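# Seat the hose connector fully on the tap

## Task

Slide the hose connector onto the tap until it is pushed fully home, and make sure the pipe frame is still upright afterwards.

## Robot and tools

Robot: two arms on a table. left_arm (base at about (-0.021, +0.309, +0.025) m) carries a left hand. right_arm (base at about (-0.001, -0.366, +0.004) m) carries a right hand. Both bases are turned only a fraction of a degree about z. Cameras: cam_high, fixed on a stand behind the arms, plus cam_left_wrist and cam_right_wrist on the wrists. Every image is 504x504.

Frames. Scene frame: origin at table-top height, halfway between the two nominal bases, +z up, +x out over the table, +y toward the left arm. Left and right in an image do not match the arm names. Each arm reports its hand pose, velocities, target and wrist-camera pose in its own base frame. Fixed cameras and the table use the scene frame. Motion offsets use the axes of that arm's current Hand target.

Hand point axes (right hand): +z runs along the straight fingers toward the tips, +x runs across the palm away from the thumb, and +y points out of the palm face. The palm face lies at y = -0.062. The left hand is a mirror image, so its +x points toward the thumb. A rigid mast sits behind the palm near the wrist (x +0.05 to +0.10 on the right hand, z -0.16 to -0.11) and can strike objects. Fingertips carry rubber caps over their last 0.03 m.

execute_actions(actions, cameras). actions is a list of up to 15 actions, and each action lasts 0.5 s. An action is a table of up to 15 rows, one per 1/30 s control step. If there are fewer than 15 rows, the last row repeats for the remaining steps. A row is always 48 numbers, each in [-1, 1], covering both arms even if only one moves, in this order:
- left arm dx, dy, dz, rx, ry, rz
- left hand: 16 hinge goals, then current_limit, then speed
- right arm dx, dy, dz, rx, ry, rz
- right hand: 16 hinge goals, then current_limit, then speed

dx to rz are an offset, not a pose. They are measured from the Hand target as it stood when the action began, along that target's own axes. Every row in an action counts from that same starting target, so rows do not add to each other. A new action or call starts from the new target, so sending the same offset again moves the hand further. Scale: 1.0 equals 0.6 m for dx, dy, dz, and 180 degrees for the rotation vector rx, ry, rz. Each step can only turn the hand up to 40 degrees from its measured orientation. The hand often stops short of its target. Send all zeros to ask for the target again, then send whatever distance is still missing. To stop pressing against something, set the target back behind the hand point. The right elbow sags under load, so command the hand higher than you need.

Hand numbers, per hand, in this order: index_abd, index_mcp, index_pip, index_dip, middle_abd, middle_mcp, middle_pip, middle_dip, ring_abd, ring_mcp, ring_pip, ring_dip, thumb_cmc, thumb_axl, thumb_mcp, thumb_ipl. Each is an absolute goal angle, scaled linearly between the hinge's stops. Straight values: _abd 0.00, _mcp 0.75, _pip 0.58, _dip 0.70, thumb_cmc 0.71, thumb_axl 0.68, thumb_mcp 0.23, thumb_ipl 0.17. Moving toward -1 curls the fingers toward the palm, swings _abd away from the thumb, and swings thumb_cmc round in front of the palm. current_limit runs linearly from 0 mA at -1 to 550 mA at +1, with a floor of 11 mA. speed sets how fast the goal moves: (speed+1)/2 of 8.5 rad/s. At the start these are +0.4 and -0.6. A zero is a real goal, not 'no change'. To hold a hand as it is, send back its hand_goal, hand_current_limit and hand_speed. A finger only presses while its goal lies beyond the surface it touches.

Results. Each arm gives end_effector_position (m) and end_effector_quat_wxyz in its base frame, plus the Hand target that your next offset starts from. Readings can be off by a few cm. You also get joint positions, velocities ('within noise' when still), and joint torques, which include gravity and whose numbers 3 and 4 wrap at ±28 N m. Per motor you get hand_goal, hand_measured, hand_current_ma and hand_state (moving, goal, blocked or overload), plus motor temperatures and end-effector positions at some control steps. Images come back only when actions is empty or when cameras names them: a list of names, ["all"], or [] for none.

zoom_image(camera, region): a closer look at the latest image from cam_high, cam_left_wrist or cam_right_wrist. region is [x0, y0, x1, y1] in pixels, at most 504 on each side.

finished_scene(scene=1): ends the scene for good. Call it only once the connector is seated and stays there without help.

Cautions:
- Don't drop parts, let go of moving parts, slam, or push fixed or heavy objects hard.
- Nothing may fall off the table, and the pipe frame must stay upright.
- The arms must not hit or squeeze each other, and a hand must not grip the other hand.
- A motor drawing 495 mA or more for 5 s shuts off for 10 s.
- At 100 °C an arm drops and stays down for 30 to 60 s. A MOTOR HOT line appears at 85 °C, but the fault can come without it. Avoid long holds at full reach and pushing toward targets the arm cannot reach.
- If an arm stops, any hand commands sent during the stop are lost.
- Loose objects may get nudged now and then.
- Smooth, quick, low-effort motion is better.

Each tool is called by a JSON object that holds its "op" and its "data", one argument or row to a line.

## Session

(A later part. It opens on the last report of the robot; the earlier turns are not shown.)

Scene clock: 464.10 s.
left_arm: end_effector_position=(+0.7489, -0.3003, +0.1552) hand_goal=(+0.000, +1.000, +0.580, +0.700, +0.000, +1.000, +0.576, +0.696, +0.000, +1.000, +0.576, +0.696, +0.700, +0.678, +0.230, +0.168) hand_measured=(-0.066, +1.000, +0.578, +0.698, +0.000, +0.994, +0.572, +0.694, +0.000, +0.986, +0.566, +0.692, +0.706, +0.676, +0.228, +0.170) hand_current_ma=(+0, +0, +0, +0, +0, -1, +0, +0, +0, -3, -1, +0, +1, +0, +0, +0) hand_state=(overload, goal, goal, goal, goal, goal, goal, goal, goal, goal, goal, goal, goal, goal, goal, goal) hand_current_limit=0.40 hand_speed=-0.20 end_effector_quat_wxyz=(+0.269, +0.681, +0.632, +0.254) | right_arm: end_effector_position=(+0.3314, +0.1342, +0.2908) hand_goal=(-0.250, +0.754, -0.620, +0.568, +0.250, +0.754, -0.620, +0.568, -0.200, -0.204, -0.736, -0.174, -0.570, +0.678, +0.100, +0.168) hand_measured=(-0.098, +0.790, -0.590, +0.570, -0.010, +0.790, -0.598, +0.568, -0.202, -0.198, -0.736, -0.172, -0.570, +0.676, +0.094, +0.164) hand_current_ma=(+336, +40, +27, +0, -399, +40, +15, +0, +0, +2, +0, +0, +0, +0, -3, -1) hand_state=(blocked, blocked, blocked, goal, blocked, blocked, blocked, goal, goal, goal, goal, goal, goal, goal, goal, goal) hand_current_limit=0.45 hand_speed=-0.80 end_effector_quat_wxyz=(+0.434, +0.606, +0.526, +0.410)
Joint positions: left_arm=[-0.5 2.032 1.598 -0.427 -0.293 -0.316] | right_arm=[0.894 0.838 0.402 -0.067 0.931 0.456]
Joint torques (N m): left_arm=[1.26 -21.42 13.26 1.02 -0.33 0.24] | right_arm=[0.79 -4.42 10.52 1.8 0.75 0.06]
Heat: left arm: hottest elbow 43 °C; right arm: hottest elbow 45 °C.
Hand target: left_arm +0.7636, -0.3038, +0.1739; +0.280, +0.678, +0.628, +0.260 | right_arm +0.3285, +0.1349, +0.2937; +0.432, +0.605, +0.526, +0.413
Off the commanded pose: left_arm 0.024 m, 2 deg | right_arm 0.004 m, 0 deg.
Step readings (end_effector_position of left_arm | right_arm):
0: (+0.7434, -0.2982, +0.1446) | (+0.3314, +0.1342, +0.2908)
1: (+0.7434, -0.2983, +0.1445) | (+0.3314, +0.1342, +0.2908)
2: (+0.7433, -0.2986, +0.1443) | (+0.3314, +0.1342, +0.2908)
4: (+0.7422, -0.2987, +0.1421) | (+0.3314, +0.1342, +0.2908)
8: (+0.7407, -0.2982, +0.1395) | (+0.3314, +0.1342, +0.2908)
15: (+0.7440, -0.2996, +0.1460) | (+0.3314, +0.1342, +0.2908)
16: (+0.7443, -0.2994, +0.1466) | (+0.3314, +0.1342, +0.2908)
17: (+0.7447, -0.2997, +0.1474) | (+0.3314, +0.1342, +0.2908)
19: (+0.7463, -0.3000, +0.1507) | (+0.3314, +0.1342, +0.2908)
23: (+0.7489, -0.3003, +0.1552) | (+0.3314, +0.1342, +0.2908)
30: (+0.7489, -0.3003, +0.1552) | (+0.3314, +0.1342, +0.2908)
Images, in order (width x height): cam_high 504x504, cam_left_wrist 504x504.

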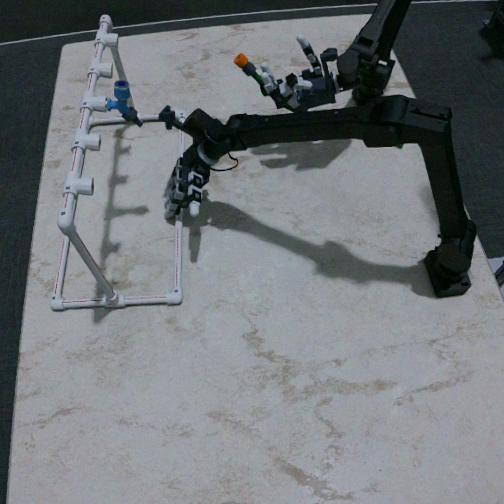

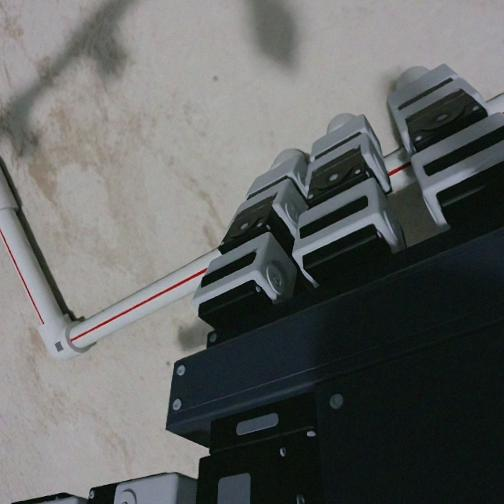

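{"op": "execute_actions", "data": {
  "actions": [
    [[-0.0038,-0.0283,-0.0422,0,0,0,0,1,0.58,0.7,0,1,0.576,0.696,0,1,0.576,0.696,0.7,0.678,0.23,0.168,0.4,-0.2,0,0,0,0,0,0,-0.25,0.753,-0.62,0.568,0.25,0.753,-0.62,0.568,-0.2,-0.205,-0.737,-0.174,-0.571,0.678,0.1,0.168,0.45,-0.8]],
    [[-0.0026,-0.0235,-0.0235,0,0,0,0,1,0.58,0.7,0,1,0.576,0.696,0,1,0.576,0.696,0.7,0.678,0.23,0.168,0.4,-0.2,0,0,0,0,0,0,-0.25,0.753,-0.62,0.568,0.25,0.753,-0.62,0.568,-0.2,-0.205,-0.737,-0.174,-0.571,0.678,0.1,0.168,0.45,-0.8]]
  ],
  "cameras": ["cam_high","cam_left_wrist"]
}}

Scene clock: 465.77 s.
left_arm: end_effector_position=(+0.7226, -0.2971, +0.1689) hand_goal=(+0.000, +1.000, +0.580, +0.700, +0.000, +1.000, +0.576, +0.696, +0.000, +1.000, +0.576, +0.696, +0.700, +0.678, +0.230, +0.168) hand_measured=(-0.066, +0.990, +0.574, +0.698, +0.000, +0.990, +0.568, +0.692, -0.004, +0.986, +0.566, +0.692, +0.706, +0.676, +0.228, +0.170) hand_current_ma=(+0, -1, -1, +0, +0, -2, -1, +0, +0, -3, -2, +0, +1, +0, +0, +0) hand_state=(overload, goal, goal, goal, goal, goal, goal, goal, goal, goal, goal, goal, goal, goal, goal, goal) hand_current_limit=0.40 hand_speed=-0.20 end_effector_quat_wxyz=(+0.271, +0.680, +0.630, +0.262) | right_arm: end_effector_position=(+0.3314, +0.1342, +0.2908) hand_goal=(-0.250, +0.754, -0.620, +0.568, +0.250, +0.754, -0.620, +0.568, -0.200, -0.204, -0.736, -0.174, -0.570, +0.678, +0.100, +0.168) hand_measured=(-0.098, +0.790, -0.590, +0.570, -0.010, +0.790, -0.598, +0.568, -0.202, -0.198, -0.736, -0.172, -0.570, +0.676, +0.094, +0.164) hand_current_ma=(+336, +40, +27, +0, -399, +40, +15, +0, +0, +2, +0, +0, +0, +0, -3, -1) hand_state=(blocked, blocked, blocked, goal, blocked, blocked, blocked, goal, goal, goal, goal, goal, goal, goal, goal, goal) hand_current_limit=0.45 hand_speed=-0.80 end_effector_quat_wxyz=(+0.434, +0.606, +0.526, +0.410)
Joint positions: left_arm=[-0.518 1.96 1.511 -0.406 -0.317 -0.322] | right_arm=[0.894 0.838 0.402 -0.067 0.931 0.456]
Joint torques (N m): left_arm=[-0.32 -23.3 7.38 1.68 -0.43 -0.02] | right_arm=[0.79 -4.31 10.5 1.83 0.76 0.06]
Heat: left arm: hottest elbow 43 °C; right arm: hottest elbow 45 °C.
Hand target: left_arm +0.7138, -0.3036, +0.1799; +0.280, +0.678, +0.628, +0.260 | right_arm +0.3285, +0.1349, +0.2937; +0.432, +0.605, +0.526, +0.413
Off the commanded pose: left_arm 0.016 m, 1 deg | right_arm 0.004 m, 0 deg.
Step readings (end_effector_position of left_arm | right_arm):
0: (+0.7489, -0.3003, +0.1552) | (+0.3314, +0.1342, +0.2908)
1: (+0.7489, -0.3003, +0.1552) | (+0.3314, +0.1342, +0.2908)
2: (+0.7489, -0.3002, +0.1552) | (+0.3314, +0.1342, +0.2908)
4: (+0.7487, -0.2999, +0.1564) | (+0.3314, +0.1342, +0.2908)
8: (+0.7432, -0.2984, +0.1585) | (+0.3314, +0.1342, +0.2908)
15: (+0.7391, -0.3004, +0.1644) | (+0.3314, +0.1342, +0.2908)
16: (+0.7386, -0.3005, +0.1647) | (+0.3314, +0.1342, +0.2908)
17: (+0.7369, -0.3006, +0.1645) | (+0.3314, +0.1342, +0.2908)
19: (+0.7319, -0.2994, +0.1636) | (+0.3314, +0.1342, +0.2908)
23: (+0.7252, -0.2981, +0.1658) | (+0.3314, +0.1342, +0.2908)
30: (+0.7226, -0.2972, +0.1690) | (+0.3314, +0.1342, +0.2908)
Images, in order (width x height): cam_high 504x504, cam_left_wrist 504x504.

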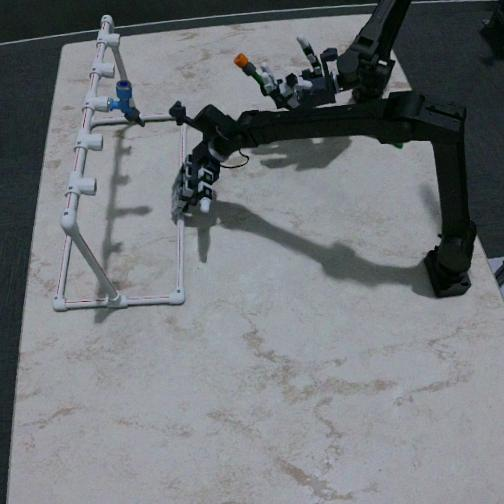

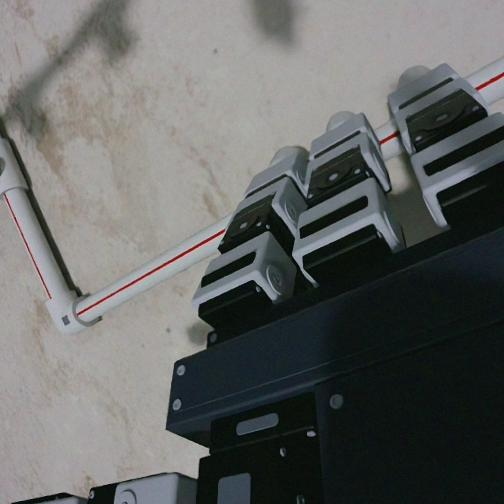

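{"op": "execute_actions", "data": {
  "actions": [
    [[-0.0032,-0.0318,-0.027,0,0,0,0,1,0.58,0.7,0,1,0.576,0.696,0,1,0.576,0.696,0.7,0.678,0.23,0.168,0.4,-0.2,0,0,0,0,0,0,-0.25,0.753,-0.62,0.568,0.25,0.753,-0.62,0.568,-0.2,-0.205,-0.737,-0.174,-0.571,0.678,0.1,0.168,0.45,-0.8]],
    [[-0.0032,-0.0318,-0.027,0,0,0,0,1,0.58,0.7,0,1,0.576,0.696,0,1,0.576,0.696,0.7,0.678,0.23,0.168,0.4,-0.2,0,0,0,0,0,0,-0.25,0.753,-0.62,0.568,0.25,0.753,-0.62,0.568,-0.2,-0.205,-0.737,-0.174,-0.571,0.678,0.1,0.168,0.45,-0.8]]
  ],
  "cameras": ["cam_high","cam_left_wrist"]
}}

Scene clock: 467.70 s.
left_arm: end_effector_position=(+0.6665, -0.3049, +0.1700) hand_goal=(+0.000, +1.000, +0.580, +0.700, +0.000, +1.000, +0.576, +0.696, +0.000, +1.000, +0.576, +0.696, +0.700, +0.678, +0.230, +0.168) hand_measured=(-0.068, +1.000, +0.578, +0.698, -0.002, +1.000, +0.574, +0.694, +0.000, +1.000, +0.574, +0.694, +0.706, +0.676, +0.228, +0.170) hand_current_ma=(+0, +0, +0, +0, +0, +0, +0, +0, +0, +0, +0, +0, +1, +0, +0, +0) hand_state=(overload, goal, goal, goal, goal, goal, goal, goal, goal, goal, goal, goal, goal, goal, goal, goal) hand_current_limit=0.40 hand_speed=-0.20 end_effector_quat_wxyz=(+0.274, +0.683, +0.624, +0.261) | right_arm: end_effector_position=(+0.3314, +0.1342, +0.2908) hand_goal=(-0.250, +0.754, -0.620, +0.568, +0.250, +0.754, -0.620, +0.568, -0.200, -0.204, -0.736, -0.174, -0.570, +0.678, +0.100, +0.168) hand_measured=(-0.098, +0.790, -0.590, +0.570, -0.010, +0.790, -0.598, +0.568, -0.202, -0.198, -0.736, -0.172, -0.570, +0.676, +0.094, +0.164) hand_current_ma=(+336, +40, +27, +0, -399, +40, +15, +0, +0, +2, +0, +0, +0, +0, -3, -1) hand_state=(blocked, blocked, blocked, goal, blocked, blocked, blocked, goal, goal, goal, goal, goal, goal, goal, goal, goal) hand_current_limit=0.45 hand_speed=-0.80 end_effector_quat_wxyz=(+0.434, +0.606, +0.526, +0.410)
Joint positions: left_arm=[-0.574 1.854 1.349 -0.355 -0.346 -0.355] | right_arm=[0.894 0.838 0.402 -0.067 0.931 0.456]
Joint torques (N m): left_arm=[0.67 -20.37 7.87 1.5 -0.47 -0.05] | right_arm=[0.79 -4.31 10.55 1.83 0.74 0.07]
Heat: left arm: hottest elbow 43 °C; right arm: hottest elbow 45 °C.
Hand target: left_arm +0.6637, -0.3037, +0.1759; +0.280, +0.678, +0.628, +0.260 | right_arm +0.3285, +0.1349, +0.2937; +0.432, +0.605, +0.526, +0.413
Off the commanded pose: left_arm 0.007 m, 1 deg | right_arm 0.004 m, 0 deg.
Step readings (end_effector_position of left_arm | right_arm):
0: (+0.7226, -0.2971, +0.1689) | (+0.3314, +0.1342, +0.2908)
1: (+0.7222, -0.2971, +0.1686) | (+0.3314, +0.1342, +0.2908)
2: (+0.7210, -0.2968, +0.1686) | (+0.3314, +0.1342, +0.2908)
4: (+0.7156, -0.2954, +0.1690) | (+0.3314, +0.1342, +0.2908)
8: (+0.7036, -0.2952, +0.1705) | (+0.3314, +0.1342, +0.2908)
15: (+0.6980, -0.2971, +0.1734) | (+0.3314, +0.1342, +0.2908)
16: (+0.6976, -0.2968, +0.1733) | (+0.3314, +0.1342, +0.2908)
17: (+0.6966, -0.2965, +0.1733) | (+0.3314, +0.1342, +0.2908)
19: (+0.6915, -0.2949, +0.1746) | (+0.3314, +0.1342, +0.2908)
23: (+0.6783, -0.2962, +0.1783) | (+0.3314, +0.1342, +0.2908)
30: (+0.6667, -0.3048, +0.1702) | (+0.3314, +0.1342, +0.2908)
Images, in order (width x height): cam_high 504x504, cam_left_wrist 504x504.

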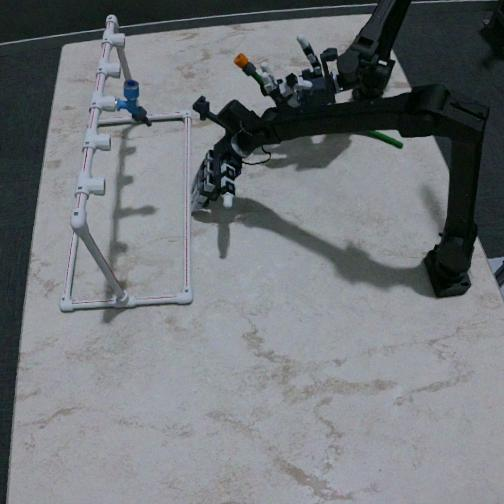

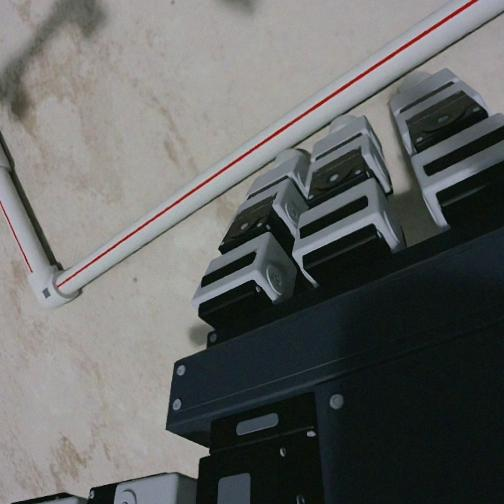

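{"op": "execute_actions", "data": {
  "actions": [
    [[-0.0332,0.0725,-0.0688,0,0,0,0,1,0.58,0.7,0,1,0.576,0.696,0,1,0.576,0.696,0.7,0.678,0.23,0.168,0.4,-0.2,0,0,0,0,0,0,-0.25,0.753,-0.62,0.568,0.25,0.753,-0.62,0.568,-0.2,-0.205,-0.737,-0.174,-0.571,0.678,0.1,0.168,0.45,-0.8]],
    [[-0.035,0.0612,0.0608,0,0,0,0,1,0.58,0.7,0,1,0.576,0.696,0,1,0.576,0.696,0.7,0.678,0.23,0.168,0.4,-0.2,0,0,0,0,0,0,-0.25,0.753,-0.62,0.568,0.25,0.753,-0.62,0.568,-0.2,-0.205,-0.737,-0.174,-0.571,0.678,0.1,0.168,0.45,-0.8]],
    [[0.0071,0.0647,0.0645,0,0,0,0,1,0.58,0.7,0,1,0.576,0.696,0,1,0.576,0.696,0.7,0.678,0.23,0.168,0.4,-0.2,0,0,0,0,0,0,-0.25,0.753,-0.62,0.568,0.25,0.753,-0.62,0.568,-0.2,-0.205,-0.737,-0.174,-0.571,0.678,0.1,0.168,0.45,-0.8]]
  ],
  "cameras": ["cam_high","cam_left_wrist"]
}}

Scene clock: 471.40 s.
left_arm: end_effector_position=(+0.7554, -0.3351, +0.2087) hand_goal=(+0.000, +1.000, +0.580, +0.700, +0.000, +1.000, +0.576, +0.696, +0.000, +1.000, +0.576, +0.696, +0.700, +0.678, +0.230, +0.168) hand_measured=(-0.068, +1.000, +0.578, +0.698, -0.002, +1.000, +0.574, +0.694, +0.000, +1.000, +0.574, +0.694, +0.706, +0.676, +0.228, +0.170) hand_current_ma=(+0, +0, +0, +0, +0, +0, +0, +0, +0, +0, +0, +0, +1, +0, +0, +0) hand_state=(overload, goal, goal, goal, goal, goal, goal, goal, goal, goal, goal, goal, goal, goal, goal, goal) hand_current_limit=0.40 hand_speed=-0.20 end_effector_quat_wxyz=(+0.260, +0.681, +0.636, +0.254) | right_arm: end_effector_position=(+0.3314, +0.1342, +0.2908) hand_goal=(-0.250, +0.754, -0.620, +0.568, +0.250, +0.754, -0.620, +0.568, -0.200, -0.204, -0.736, -0.174, -0.570, +0.678, +0.100, +0.168) hand_measured=(-0.098, +0.790, -0.590, +0.570, -0.010, +0.790, -0.598, +0.568, -0.202, -0.198, -0.736, -0.172, -0.570, +0.676, +0.094, +0.164) hand_current_ma=(+336, +40, +27, +0, -399, +40, +15, +0, +0, +2, +0, +0, +0, +0, -3, -1) hand_state=(blocked, blocked, blocked, goal, blocked, blocked, blocked, goal, goal, goal, goal, goal, goal, goal, goal, goal) hand_current_limit=0.45 hand_speed=-0.80 end_effector_quat_wxyz=(+0.434, +0.606, +0.526, +0.410)
Joint positions: left_arm=[-0.544 2.047 1.782 -0.625 -0.329 -0.357] | right_arm=[0.894 0.838 0.402 -0.067 0.931 0.456]
Joint torques (N m): left_arm=[0.44 -22.12 14.87 1.2 -0.38 0.23] | right_arm=[0.73 -4.37 10.55 1.83 0.75 0.07]
Heat: left arm: hottest elbow 43 °C; right arm: hottest elbow 45 °C.
Hand target: left_arm +0.7687, -0.3487, +0.2358; +0.280, +0.678, +0.628, +0.260 | right_arm +0.3285, +0.1349, +0.2937; +0.432, +0.605, +0.526, +0.413
Off the commanded pose: left_arm 0.033 m, 3 deg | right_arm 0.004 m, 0 deg.
Step readings (end_effector_position of left_arm | right_arm):
0: (+0.6665, -0.3049, +0.1700) | (+0.3314, +0.1342, +0.2908)
1: (+0.6664, -0.3048, +0.1697) | (+0.3314, +0.1342, +0.2908)
2: (+0.6648, -0.3043, +0.1683) | (+0.3314, +0.1342, +0.2908)
4: (+0.6595, -0.3021, +0.1651) | (+0.3314, +0.1342, +0.2908)
8: (+0.6509, -0.3038, +0.1684) | (+0.3314, +0.1342, +0.2908)
15: (+0.6510, -0.3138, +0.1938) | (+0.3314, +0.1342, +0.2908)
16: (+0.6517, -0.3143, +0.1962) | (+0.3314, +0.1342, +0.2908)
17: (+0.6536, -0.3156, +0.1988) | (+0.3314, +0.1342, +0.2908)
19: (+0.6622, -0.3215, +0.2057) | (+0.3314, +0.1342, +0.2908)
23: (+0.6858, -0.3380, +0.2199) | (+0.3314, +0.1342, +0.2908)
30: (+0.6959, -0.3439, +0.2125) | (+0.3314, +0.1342, +0.2908)
31: (+0.6964, -0.3441, +0.2105) | (+0.3314, +0.1342, +0.2908)
32: (+0.6984, -0.3453, +0.2084) | (+0.3314, +0.1342, +0.2908)
34: (+0.7091, -0.3483, +0.2076) | (+0.3314, +0.1342, +0.2908)
38: (+0.7369, -0.3455, +0.2093) | (+0.3314, +0.1342, +0.2908)
45: (+0.7537, -0.3339, +0.2059) | (+0.3314, +0.1342, +0.2908)
Images, in order (width x height): cam_high 504x504, cam_left_wrist 504x504.

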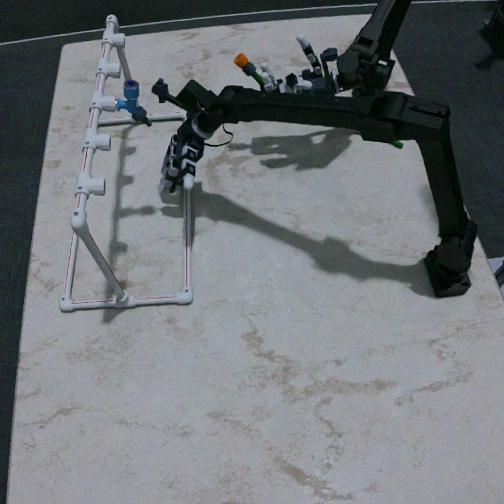

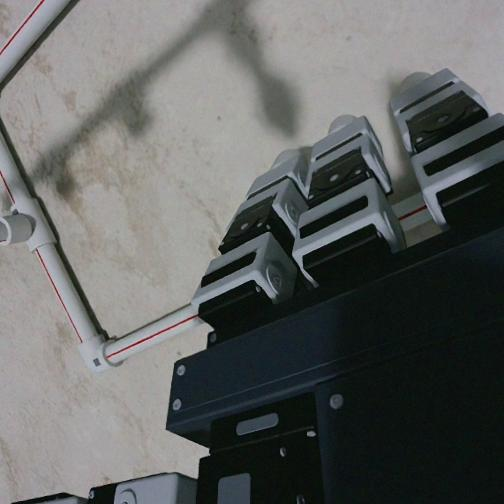

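{"op": "execute_actions", "data": {
  "actions": [
    [[0,-0.0235,0.0236,0,0,0,0,1,0.85,0.7,0,1,0.85,0.696,0,1,0.85,0.696,0.7,0.678,0.23,0.168,0.4,-0.2,0,0,0,0,0,0,-0.25,0.753,-0.62,0.568,0.25,0.753,-0.62,0.568,-0.2,-0.205,-0.737,-0.174,-0.571,0.678,0.1,0.168,0.45,-0.8]],
    [[0,-0.0353,0.0354,0,0,0,0,1,0.85,0.7,0,1,0.85,0.696,0,1,0.85,0.696,0.7,0.678,0.23,0.168,0.4,-0.2,0,0,0,0,0,0,-0.25,0.753,-0.62,0.568,0.25,0.753,-0.62,0.568,-0.2,-0.205,-0.737,-0.174,-0.571,0.678,0.1,0.168,0.45,-0.8]]
  ],
  "cameras": ["cam_high","cam_left_wrist"]
}}

Scene clock: 473.10 s.
left_arm: end_effector_position=(+0.7663, -0.3418, +0.1842) hand_goal=(+0.000, +1.000, +0.850, +0.700, +0.000, +1.000, +0.850, +0.696, +0.000, +1.000, +0.850, +0.696, +0.700, +0.678, +0.230, +0.168) hand_measured=(-0.068, +1.000, +0.848, +0.698, -0.002, +1.000, +0.848, +0.694, +0.000, +1.000, +0.848, +0.694, +0.706, +0.676, +0.228, +0.170) hand_current_ma=(+0, +0, +0, +0, +0, +0, +0, +0, +0, +0, +0, +0, +1, +0, +0, +0) hand_state=(overload, goal, goal, goal, goal, goal, goal, goal, goal, goal, goal, goal, goal, goal, goal, goal) hand_current_limit=0.40 hand_speed=-0.20 end_effector_quat_wxyz=(+0.273, +0.676, +0.634, +0.257) | right_arm: end_effector_position=(+0.3314, +0.1342, +0.2908) hand_goal=(-0.250, +0.754, -0.620, +0.568, +0.250, +0.754, -0.620, +0.568, -0.200, -0.204, -0.736, -0.174, -0.570, +0.678, +0.100, +0.168) hand_measured=(-0.098, +0.790, -0.590, +0.570, -0.010, +0.790, -0.598, +0.568, -0.202, -0.198, -0.736, -0.172, -0.570, +0.676, +0.094, +0.164) hand_current_ma=(+336, +40, +27, +0, -399, +40, +15, +0, +0, +2, +0, +0, +0, +0, -3, -1) hand_state=(blocked, blocked, blocked, goal, blocked, blocked, blocked, goal, goal, goal, goal, goal, goal, goal, goal, goal) hand_current_limit=0.45 hand_speed=-0.80 end_effector_quat_wxyz=(+0.434, +0.606, +0.526, +0.410)
Joint positions: left_arm=[-0.544 2.096 1.782 -0.548 -0.329 -0.357] | right_arm=[0.894 0.838 0.402 -0.067 0.931 0.456]
Joint torques (N m): left_arm=[0.38 -22.95 9.74 2.02 -0.37 0.23] | right_arm=[0.79 -4.42 10.54 1.8 0.75 0.07]
Heat: left arm: hottest elbow 43 °C; right arm: hottest elbow 45 °C.
Hand target: left_arm +0.7687, -0.3487, +0.1857; +0.280, +0.678, +0.628, +0.260 | right_arm +0.3285, +0.1349, +0.2937; +0.432, +0.605, +0.526, +0.413
Off the commanded pose: left_arm 0.008 m, 1 deg | right_arm 0.004 m, 0 deg.
Step readings (end_effector_position of left_arm | right_arm):
0: (+0.7554, -0.3351, +0.2086) | (+0.3314, +0.1342, +0.2908)
1: (+0.7554, -0.3351, +0.2086) | (+0.3314, +0.1342, +0.2908)
2: (+0.7554, -0.3351, +0.2083) | (+0.3314, +0.1342, +0.2908)
4: (+0.7556, -0.3352, +0.2073) | (+0.3314, +0.1342, +0.2908)
8: (+0.7571, -0.3362, +0.2013) | (+0.3314, +0.1342, +0.2908)
15: (+0.7581, -0.3368, +0.1934) | (+0.3314, +0.1342, +0.2908)
16: (+0.7582, -0.3369, +0.1936) | (+0.3314, +0.1342, +0.2908)
17: (+0.7590, -0.3373, +0.1943) | (+0.3314, +0.1342, +0.2908)
19: (+0.7614, -0.3388, +0.1962) | (+0.3314, +0.1342, +0.2908)
23: (+0.7647, -0.3408, +0.1946) | (+0.3314, +0.1342, +0.2908)
30: (+0.7662, -0.3417, +0.1849) | (+0.3314, +0.1342, +0.2908)
Images, in order (width x height): cam_high 504x504, cam_left_wrist 504x504.

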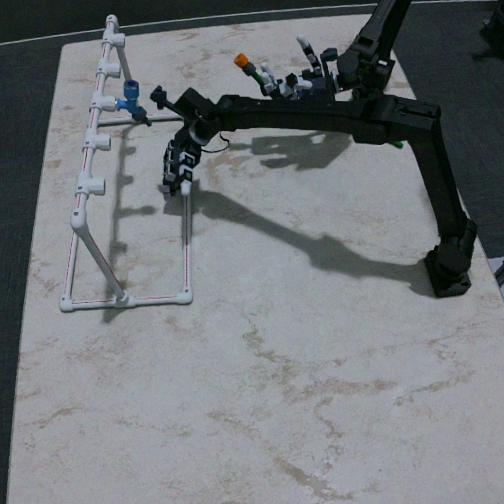

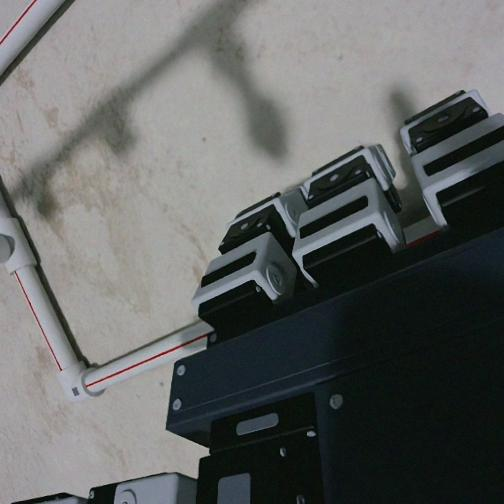

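{"op": "execute_actions", "data": {
  "actions": [
    [[0,-0.0141,0.0141,0,0,0,0,1,0.85,0.7,0,1,0.85,0.696,0,1,0.85,0.696,0.7,0.678,0.23,0.168,0.4,-0.2,0,0,0,0,0,0,-0.25,0.753,-0.62,0.568,0.25,0.753,-0.62,0.568,-0.2,-0.205,-0.737,-0.174,-0.571,0.678,0.1,0.168,0.45,-0.8]],
    [[-0.0038,-0.0353,-0.0352,0,0,0,0,1,0.85,0.7,0,1,0.85,0.696,0,1,0.85,0.696,0.7,0.678,0.23,0.168,0.4,-0.2,0,0,0,0,0,0,-0.25,0.753,-0.62,0.568,0.25,0.753,-0.62,0.568,-0.2,-0.205,-0.737,-0.174,-0.571,0.678,0.1,0.168,0.45,-0.8]],
    [[-0.0038,-0.0353,-0.0352,0,0,0,0,1,0.85,0.7,0,1,0.85,0.696,0,1,0.85,0.696,0.7,0.678,0.23,0.168,0.4,-0.2,0,0,0,0,0,0,-0.25,0.753,-0.62,0.568,0.25,0.753,-0.62,0.568,-0.2,-0.205,-0.737,-0.174,-0.571,0.678,0.1,0.168,0.45,-0.8]]
  ],
  "cameras": ["cam_high","cam_left_wrist"]
}}

Scene clock: 475.57 s.
left_arm: end_effector_position=(+0.7191, -0.3411, +0.1630) hand_goal=(+0.000, +1.000, +0.850, +0.700, +0.000, +1.000, +0.850, +0.696, +0.000, +1.000, +0.850, +0.696, +0.700, +0.678, +0.230, +0.168) hand_measured=(-0.070, +0.986, +0.840, +0.696, -0.002, +0.986, +0.838, +0.690, -0.006, +0.982, +0.836, +0.690, +0.708, +0.676, +0.228, +0.168) hand_current_ma=(+0, -3, -2, +0, +0, -3, -2, +0, +0, -5, -3, +0, +1, +0, +0, +0) hand_state=(overload, goal, goal, goal, goal, goal, goal, goal, goal, goal, goal, goal, goal, goal, goal, goal) hand_current_limit=0.40 hand_speed=-0.20 end_effector_quat_wxyz=(+0.272, +0.678, +0.630, +0.263) | right_arm: end_effector_position=(+0.3314, +0.1342, +0.2908) hand_goal=(-0.250, +0.754, -0.620, +0.568, +0.250, +0.754, -0.620, +0.568, -0.200, -0.204, -0.736, -0.174, -0.570, +0.678, +0.100, +0.168) hand_measured=(-0.098, +0.790, -0.590, +0.570, -0.010, +0.790, -0.598, +0.568, -0.202, -0.198, -0.736, -0.172, -0.570, +0.676, +0.094, +0.164) hand_current_ma=(+336, +40, +27, +0, -399, +40, +15, +0, +0, +2, +0, +0, +0, +0, -3, -1) hand_state=(blocked, blocked, blocked, goal, blocked, blocked, blocked, goal, goal, goal, goal, goal, goal, goal, goal, goal) hand_current_limit=0.45 hand_speed=-0.80 end_effector_quat_wxyz=(+0.434, +0.606, +0.526, +0.410)
Joint positions: left_arm=[-0.581 2.016 1.586 -0.438 -0.36 -0.374] | right_arm=[0.894 0.838 0.402 -0.067 0.931 0.456]
Joint torques (N m): left_arm=[-0.44 -24.23 7.28 1.52 -0.44 -0.01] | right_arm=[0.79 -4.31 10.54 1.84 0.75 0.07]
Heat: left arm: hottest elbow 43 °C; right arm: hottest elbow 45 °C.
Hand target: left_arm +0.7087, -0.3486, +0.1738; +0.280, +0.678, +0.628, +0.260 | right_arm +0.3285, +0.1349, +0.2937; +0.432, +0.605, +0.526, +0.413
Off the commanded pose: left_arm 0.017 m, 1 deg | right_arm 0.004 m, 0 deg.
Step readings (end_effector_position of left_arm | right_arm):
0: (+0.7663, -0.3418, +0.1842) | (+0.3314, +0.1342, +0.2908)
1: (+0.7664, -0.3418, +0.1843) | (+0.3314, +0.1342, +0.2908)
2: (+0.7667, -0.3420, +0.1848) | (+0.3314, +0.1342, +0.2908)
4: (+0.7675, -0.3425, +0.1861) | (+0.3314, +0.1342, +0.2908)
8: (+0.7687, -0.3432, +0.1867) | (+0.3314, +0.1342, +0.2908)
15: (+0.7692, -0.3435, +0.1842) | (+0.3314, +0.1342, +0.2908)
16: (+0.7690, -0.3434, +0.1835) | (+0.3314, +0.1342, +0.2908)
17: (+0.7676, -0.3435, +0.1818) | (+0.3314, +0.1342, +0.2908)
19: (+0.7620, -0.3414, +0.1748) | (+0.3314, +0.1342, +0.2908)
23: (+0.7497, -0.3408, +0.1656) | (+0.3314, +0.1342, +0.2908)
30: (+0.7424, -0.3465, +0.1640) | (+0.3314, +0.1342, +0.2908)
31: (+0.7422, -0.3464, +0.1638) | (+0.3314, +0.1342, +0.2908)
32: (+0.7403, -0.3463, +0.1635) | (+0.3314, +0.1342, +0.2908)
34: (+0.7339, -0.3440, +0.1632) | (+0.3314, +0.1342, +0.2908)
38: (+0.7230, -0.3416, +0.1633) | (+0.3314, +0.1342, +0.2908)
45: (+0.7192, -0.3412, +0.1631) | (+0.3314, +0.1342, +0.2908)
Images, in order (width x height): cam_high 504x504, cam_left_wrist 504x504.

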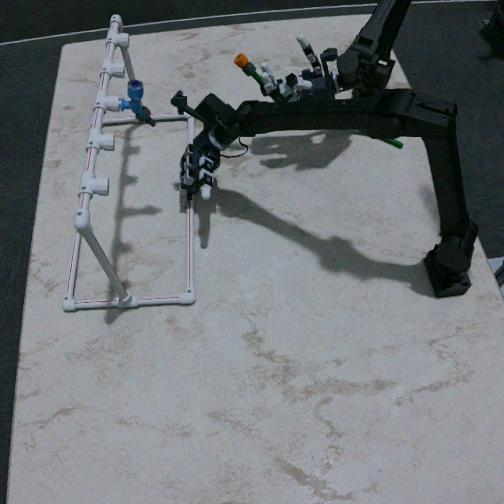

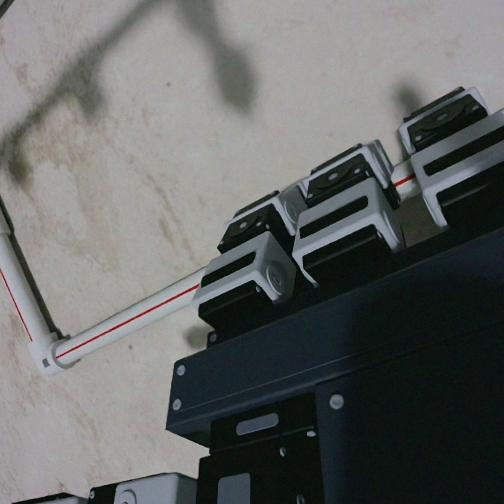

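{"op": "execute_actions", "data": {
  "actions": [
    [[-0.0032,-0.0294,-0.0293,0,0,0,0,1,0.85,0.7,0,1,0.85,0.696,0,1,0.85,0.696,0.7,0.678,0.23,0.168,0.4,-0.2,0,0,0,0,0,0,-0.25,0.753,-0.62,0.568,0.25,0.753,-0.62,0.568,-0.2,-0.205,-0.737,-0.174,-0.571,0.678,0.1,0.168,0.45,-0.8]],
    [[-0.0032,-0.0294,-0.0293,0,0,0,0,1,0.85,0.7,0,1,0.85,0.696,0,1,0.85,0.696,0.7,0.678,0.23,0.168,0.4,-0.2,0,0,0,0,0,0,-0.25,0.753,-0.62,0.568,0.25,0.753,-0.62,0.568,-0.2,-0.205,-0.737,-0.174,-0.571,0.678,0.1,0.168,0.45,-0.8]]
  ],
  "cameras": ["cam_high","cam_left_wrist"]
}}

Scene clock: 479.63 s.
left_arm: end_effector_position=(+0.6698, -0.3398, +0.1627) hand_goal=(+0.000, +1.000, +0.850, +0.700, +0.000, +1.000, +0.850, +0.696, +0.000, +1.000, +0.850, +0.696, +0.700, +0.678, +0.230, +0.168) hand_measured=(-0.064, +0.980, +0.834, +0.694, +0.002, +0.980, +0.836, +0.690, +0.002, +0.980, +0.834, +0.690, +0.708, +0.676, +0.228, +0.168) hand_current_ma=(+0, -7, -4, +0, +0, -7, -3, +0, +0, -6, -3, +0, +1, +0, +0, +0) hand_state=(overload, blocked, goal, goal, goal, blocked, goal, goal, goal, goal, goal, goal, goal, goal, goal, goal) hand_current_limit=0.40 hand_speed=-0.20 end_effector_quat_wxyz=(+0.268, +0.679, +0.630, +0.266) | right_arm: end_effector_position=(+0.3314, +0.1342, +0.2908) hand_goal=(-0.250, +0.754, -0.620, +0.568, +0.250, +0.754, -0.620, +0.568, -0.200, -0.204, -0.736, -0.174, -0.570, +0.678, +0.100, +0.168) hand_measured=(-0.098, +0.790, -0.590, +0.570, -0.010, +0.790, -0.598, +0.568, -0.202, -0.198, -0.736, -0.172, -0.570, +0.676, +0.094, +0.164) hand_current_ma=(+336, +40, +27, +0, -399, +40, +15, +0, +0, +2, +0, +0, +0, +0, -3, -1) hand_state=(blocked, blocked, blocked, goal, blocked, blocked, blocked, goal, goal, goal, goal, goal, goal, goal, goal, goal) hand_current_limit=0.45 hand_speed=-0.80 end_effector_quat_wxyz=(+0.434, +0.606, +0.526, +0.410)
Joint positions: left_arm=[-0.626 1.922 1.436 -0.4 -0.395 -0.408] | right_arm=[0.894 0.838 0.402 -0.067 0.931 0.456]
Joint torques (N m): left_arm=[-0.67 -22.71 7.24 1.47 -0.29 -0.06] | right_arm=[0.73 -4.42 10.55 1.84 0.74 0.06]
Heat: left arm: hottest elbow 43 °C; right arm: hottest elbow 45 °C.
Hand target: left_arm +0.6589, -0.3484, +0.1740; +0.280, +0.678, +0.628, +0.260 | right_arm +0.3285, +0.1349, +0.2937; +0.432, +0.605, +0.526, +0.413
Off the commanded pose: left_arm 0.018 m, 2 deg | right_arm 0.004 m, 0 deg.
Step readings (end_effector_position of left_arm | right_arm):
0: (+0.7191, -0.3411, +0.1630) | (+0.3314, +0.1342, +0.2908)
1: (+0.7189, -0.3409, +0.1629) | (+0.3314, +0.1342, +0.2908)
2: (+0.7178, -0.3405, +0.1630) | (+0.3314, +0.1342, +0.2908)
4: (+0.7124, -0.3390, +0.1633) | (+0.3314, +0.1342, +0.2908)
8: (+0.7001, -0.3382, +0.1631) | (+0.3314, +0.1342, +0.2908)
15: (+0.6947, -0.3400, +0.1628) | (+0.3314, +0.1342, +0.2908)
16: (+0.6945, -0.3398, +0.1626) | (+0.3314, +0.1342, +0.2908)
17: (+0.6936, -0.3390, +0.1628) | (+0.3314, +0.1342, +0.2908)
19: (+0.6884, -0.3374, +0.1627) | (+0.3314, +0.1342, +0.2908)
23: (+0.6756, -0.3374, +0.1627) | (+0.3314, +0.1342, +0.2908)
30: (+0.6698, -0.3399, +0.1627) | (+0.3314, +0.1342, +0.2908)
Images, in order (width x height): cam_high 504x504, cam_left_wrist 504x504.

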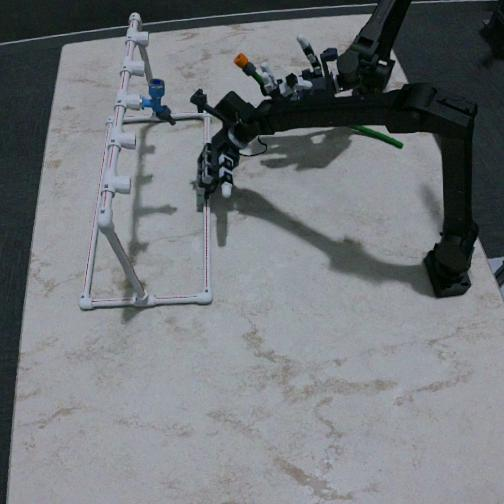

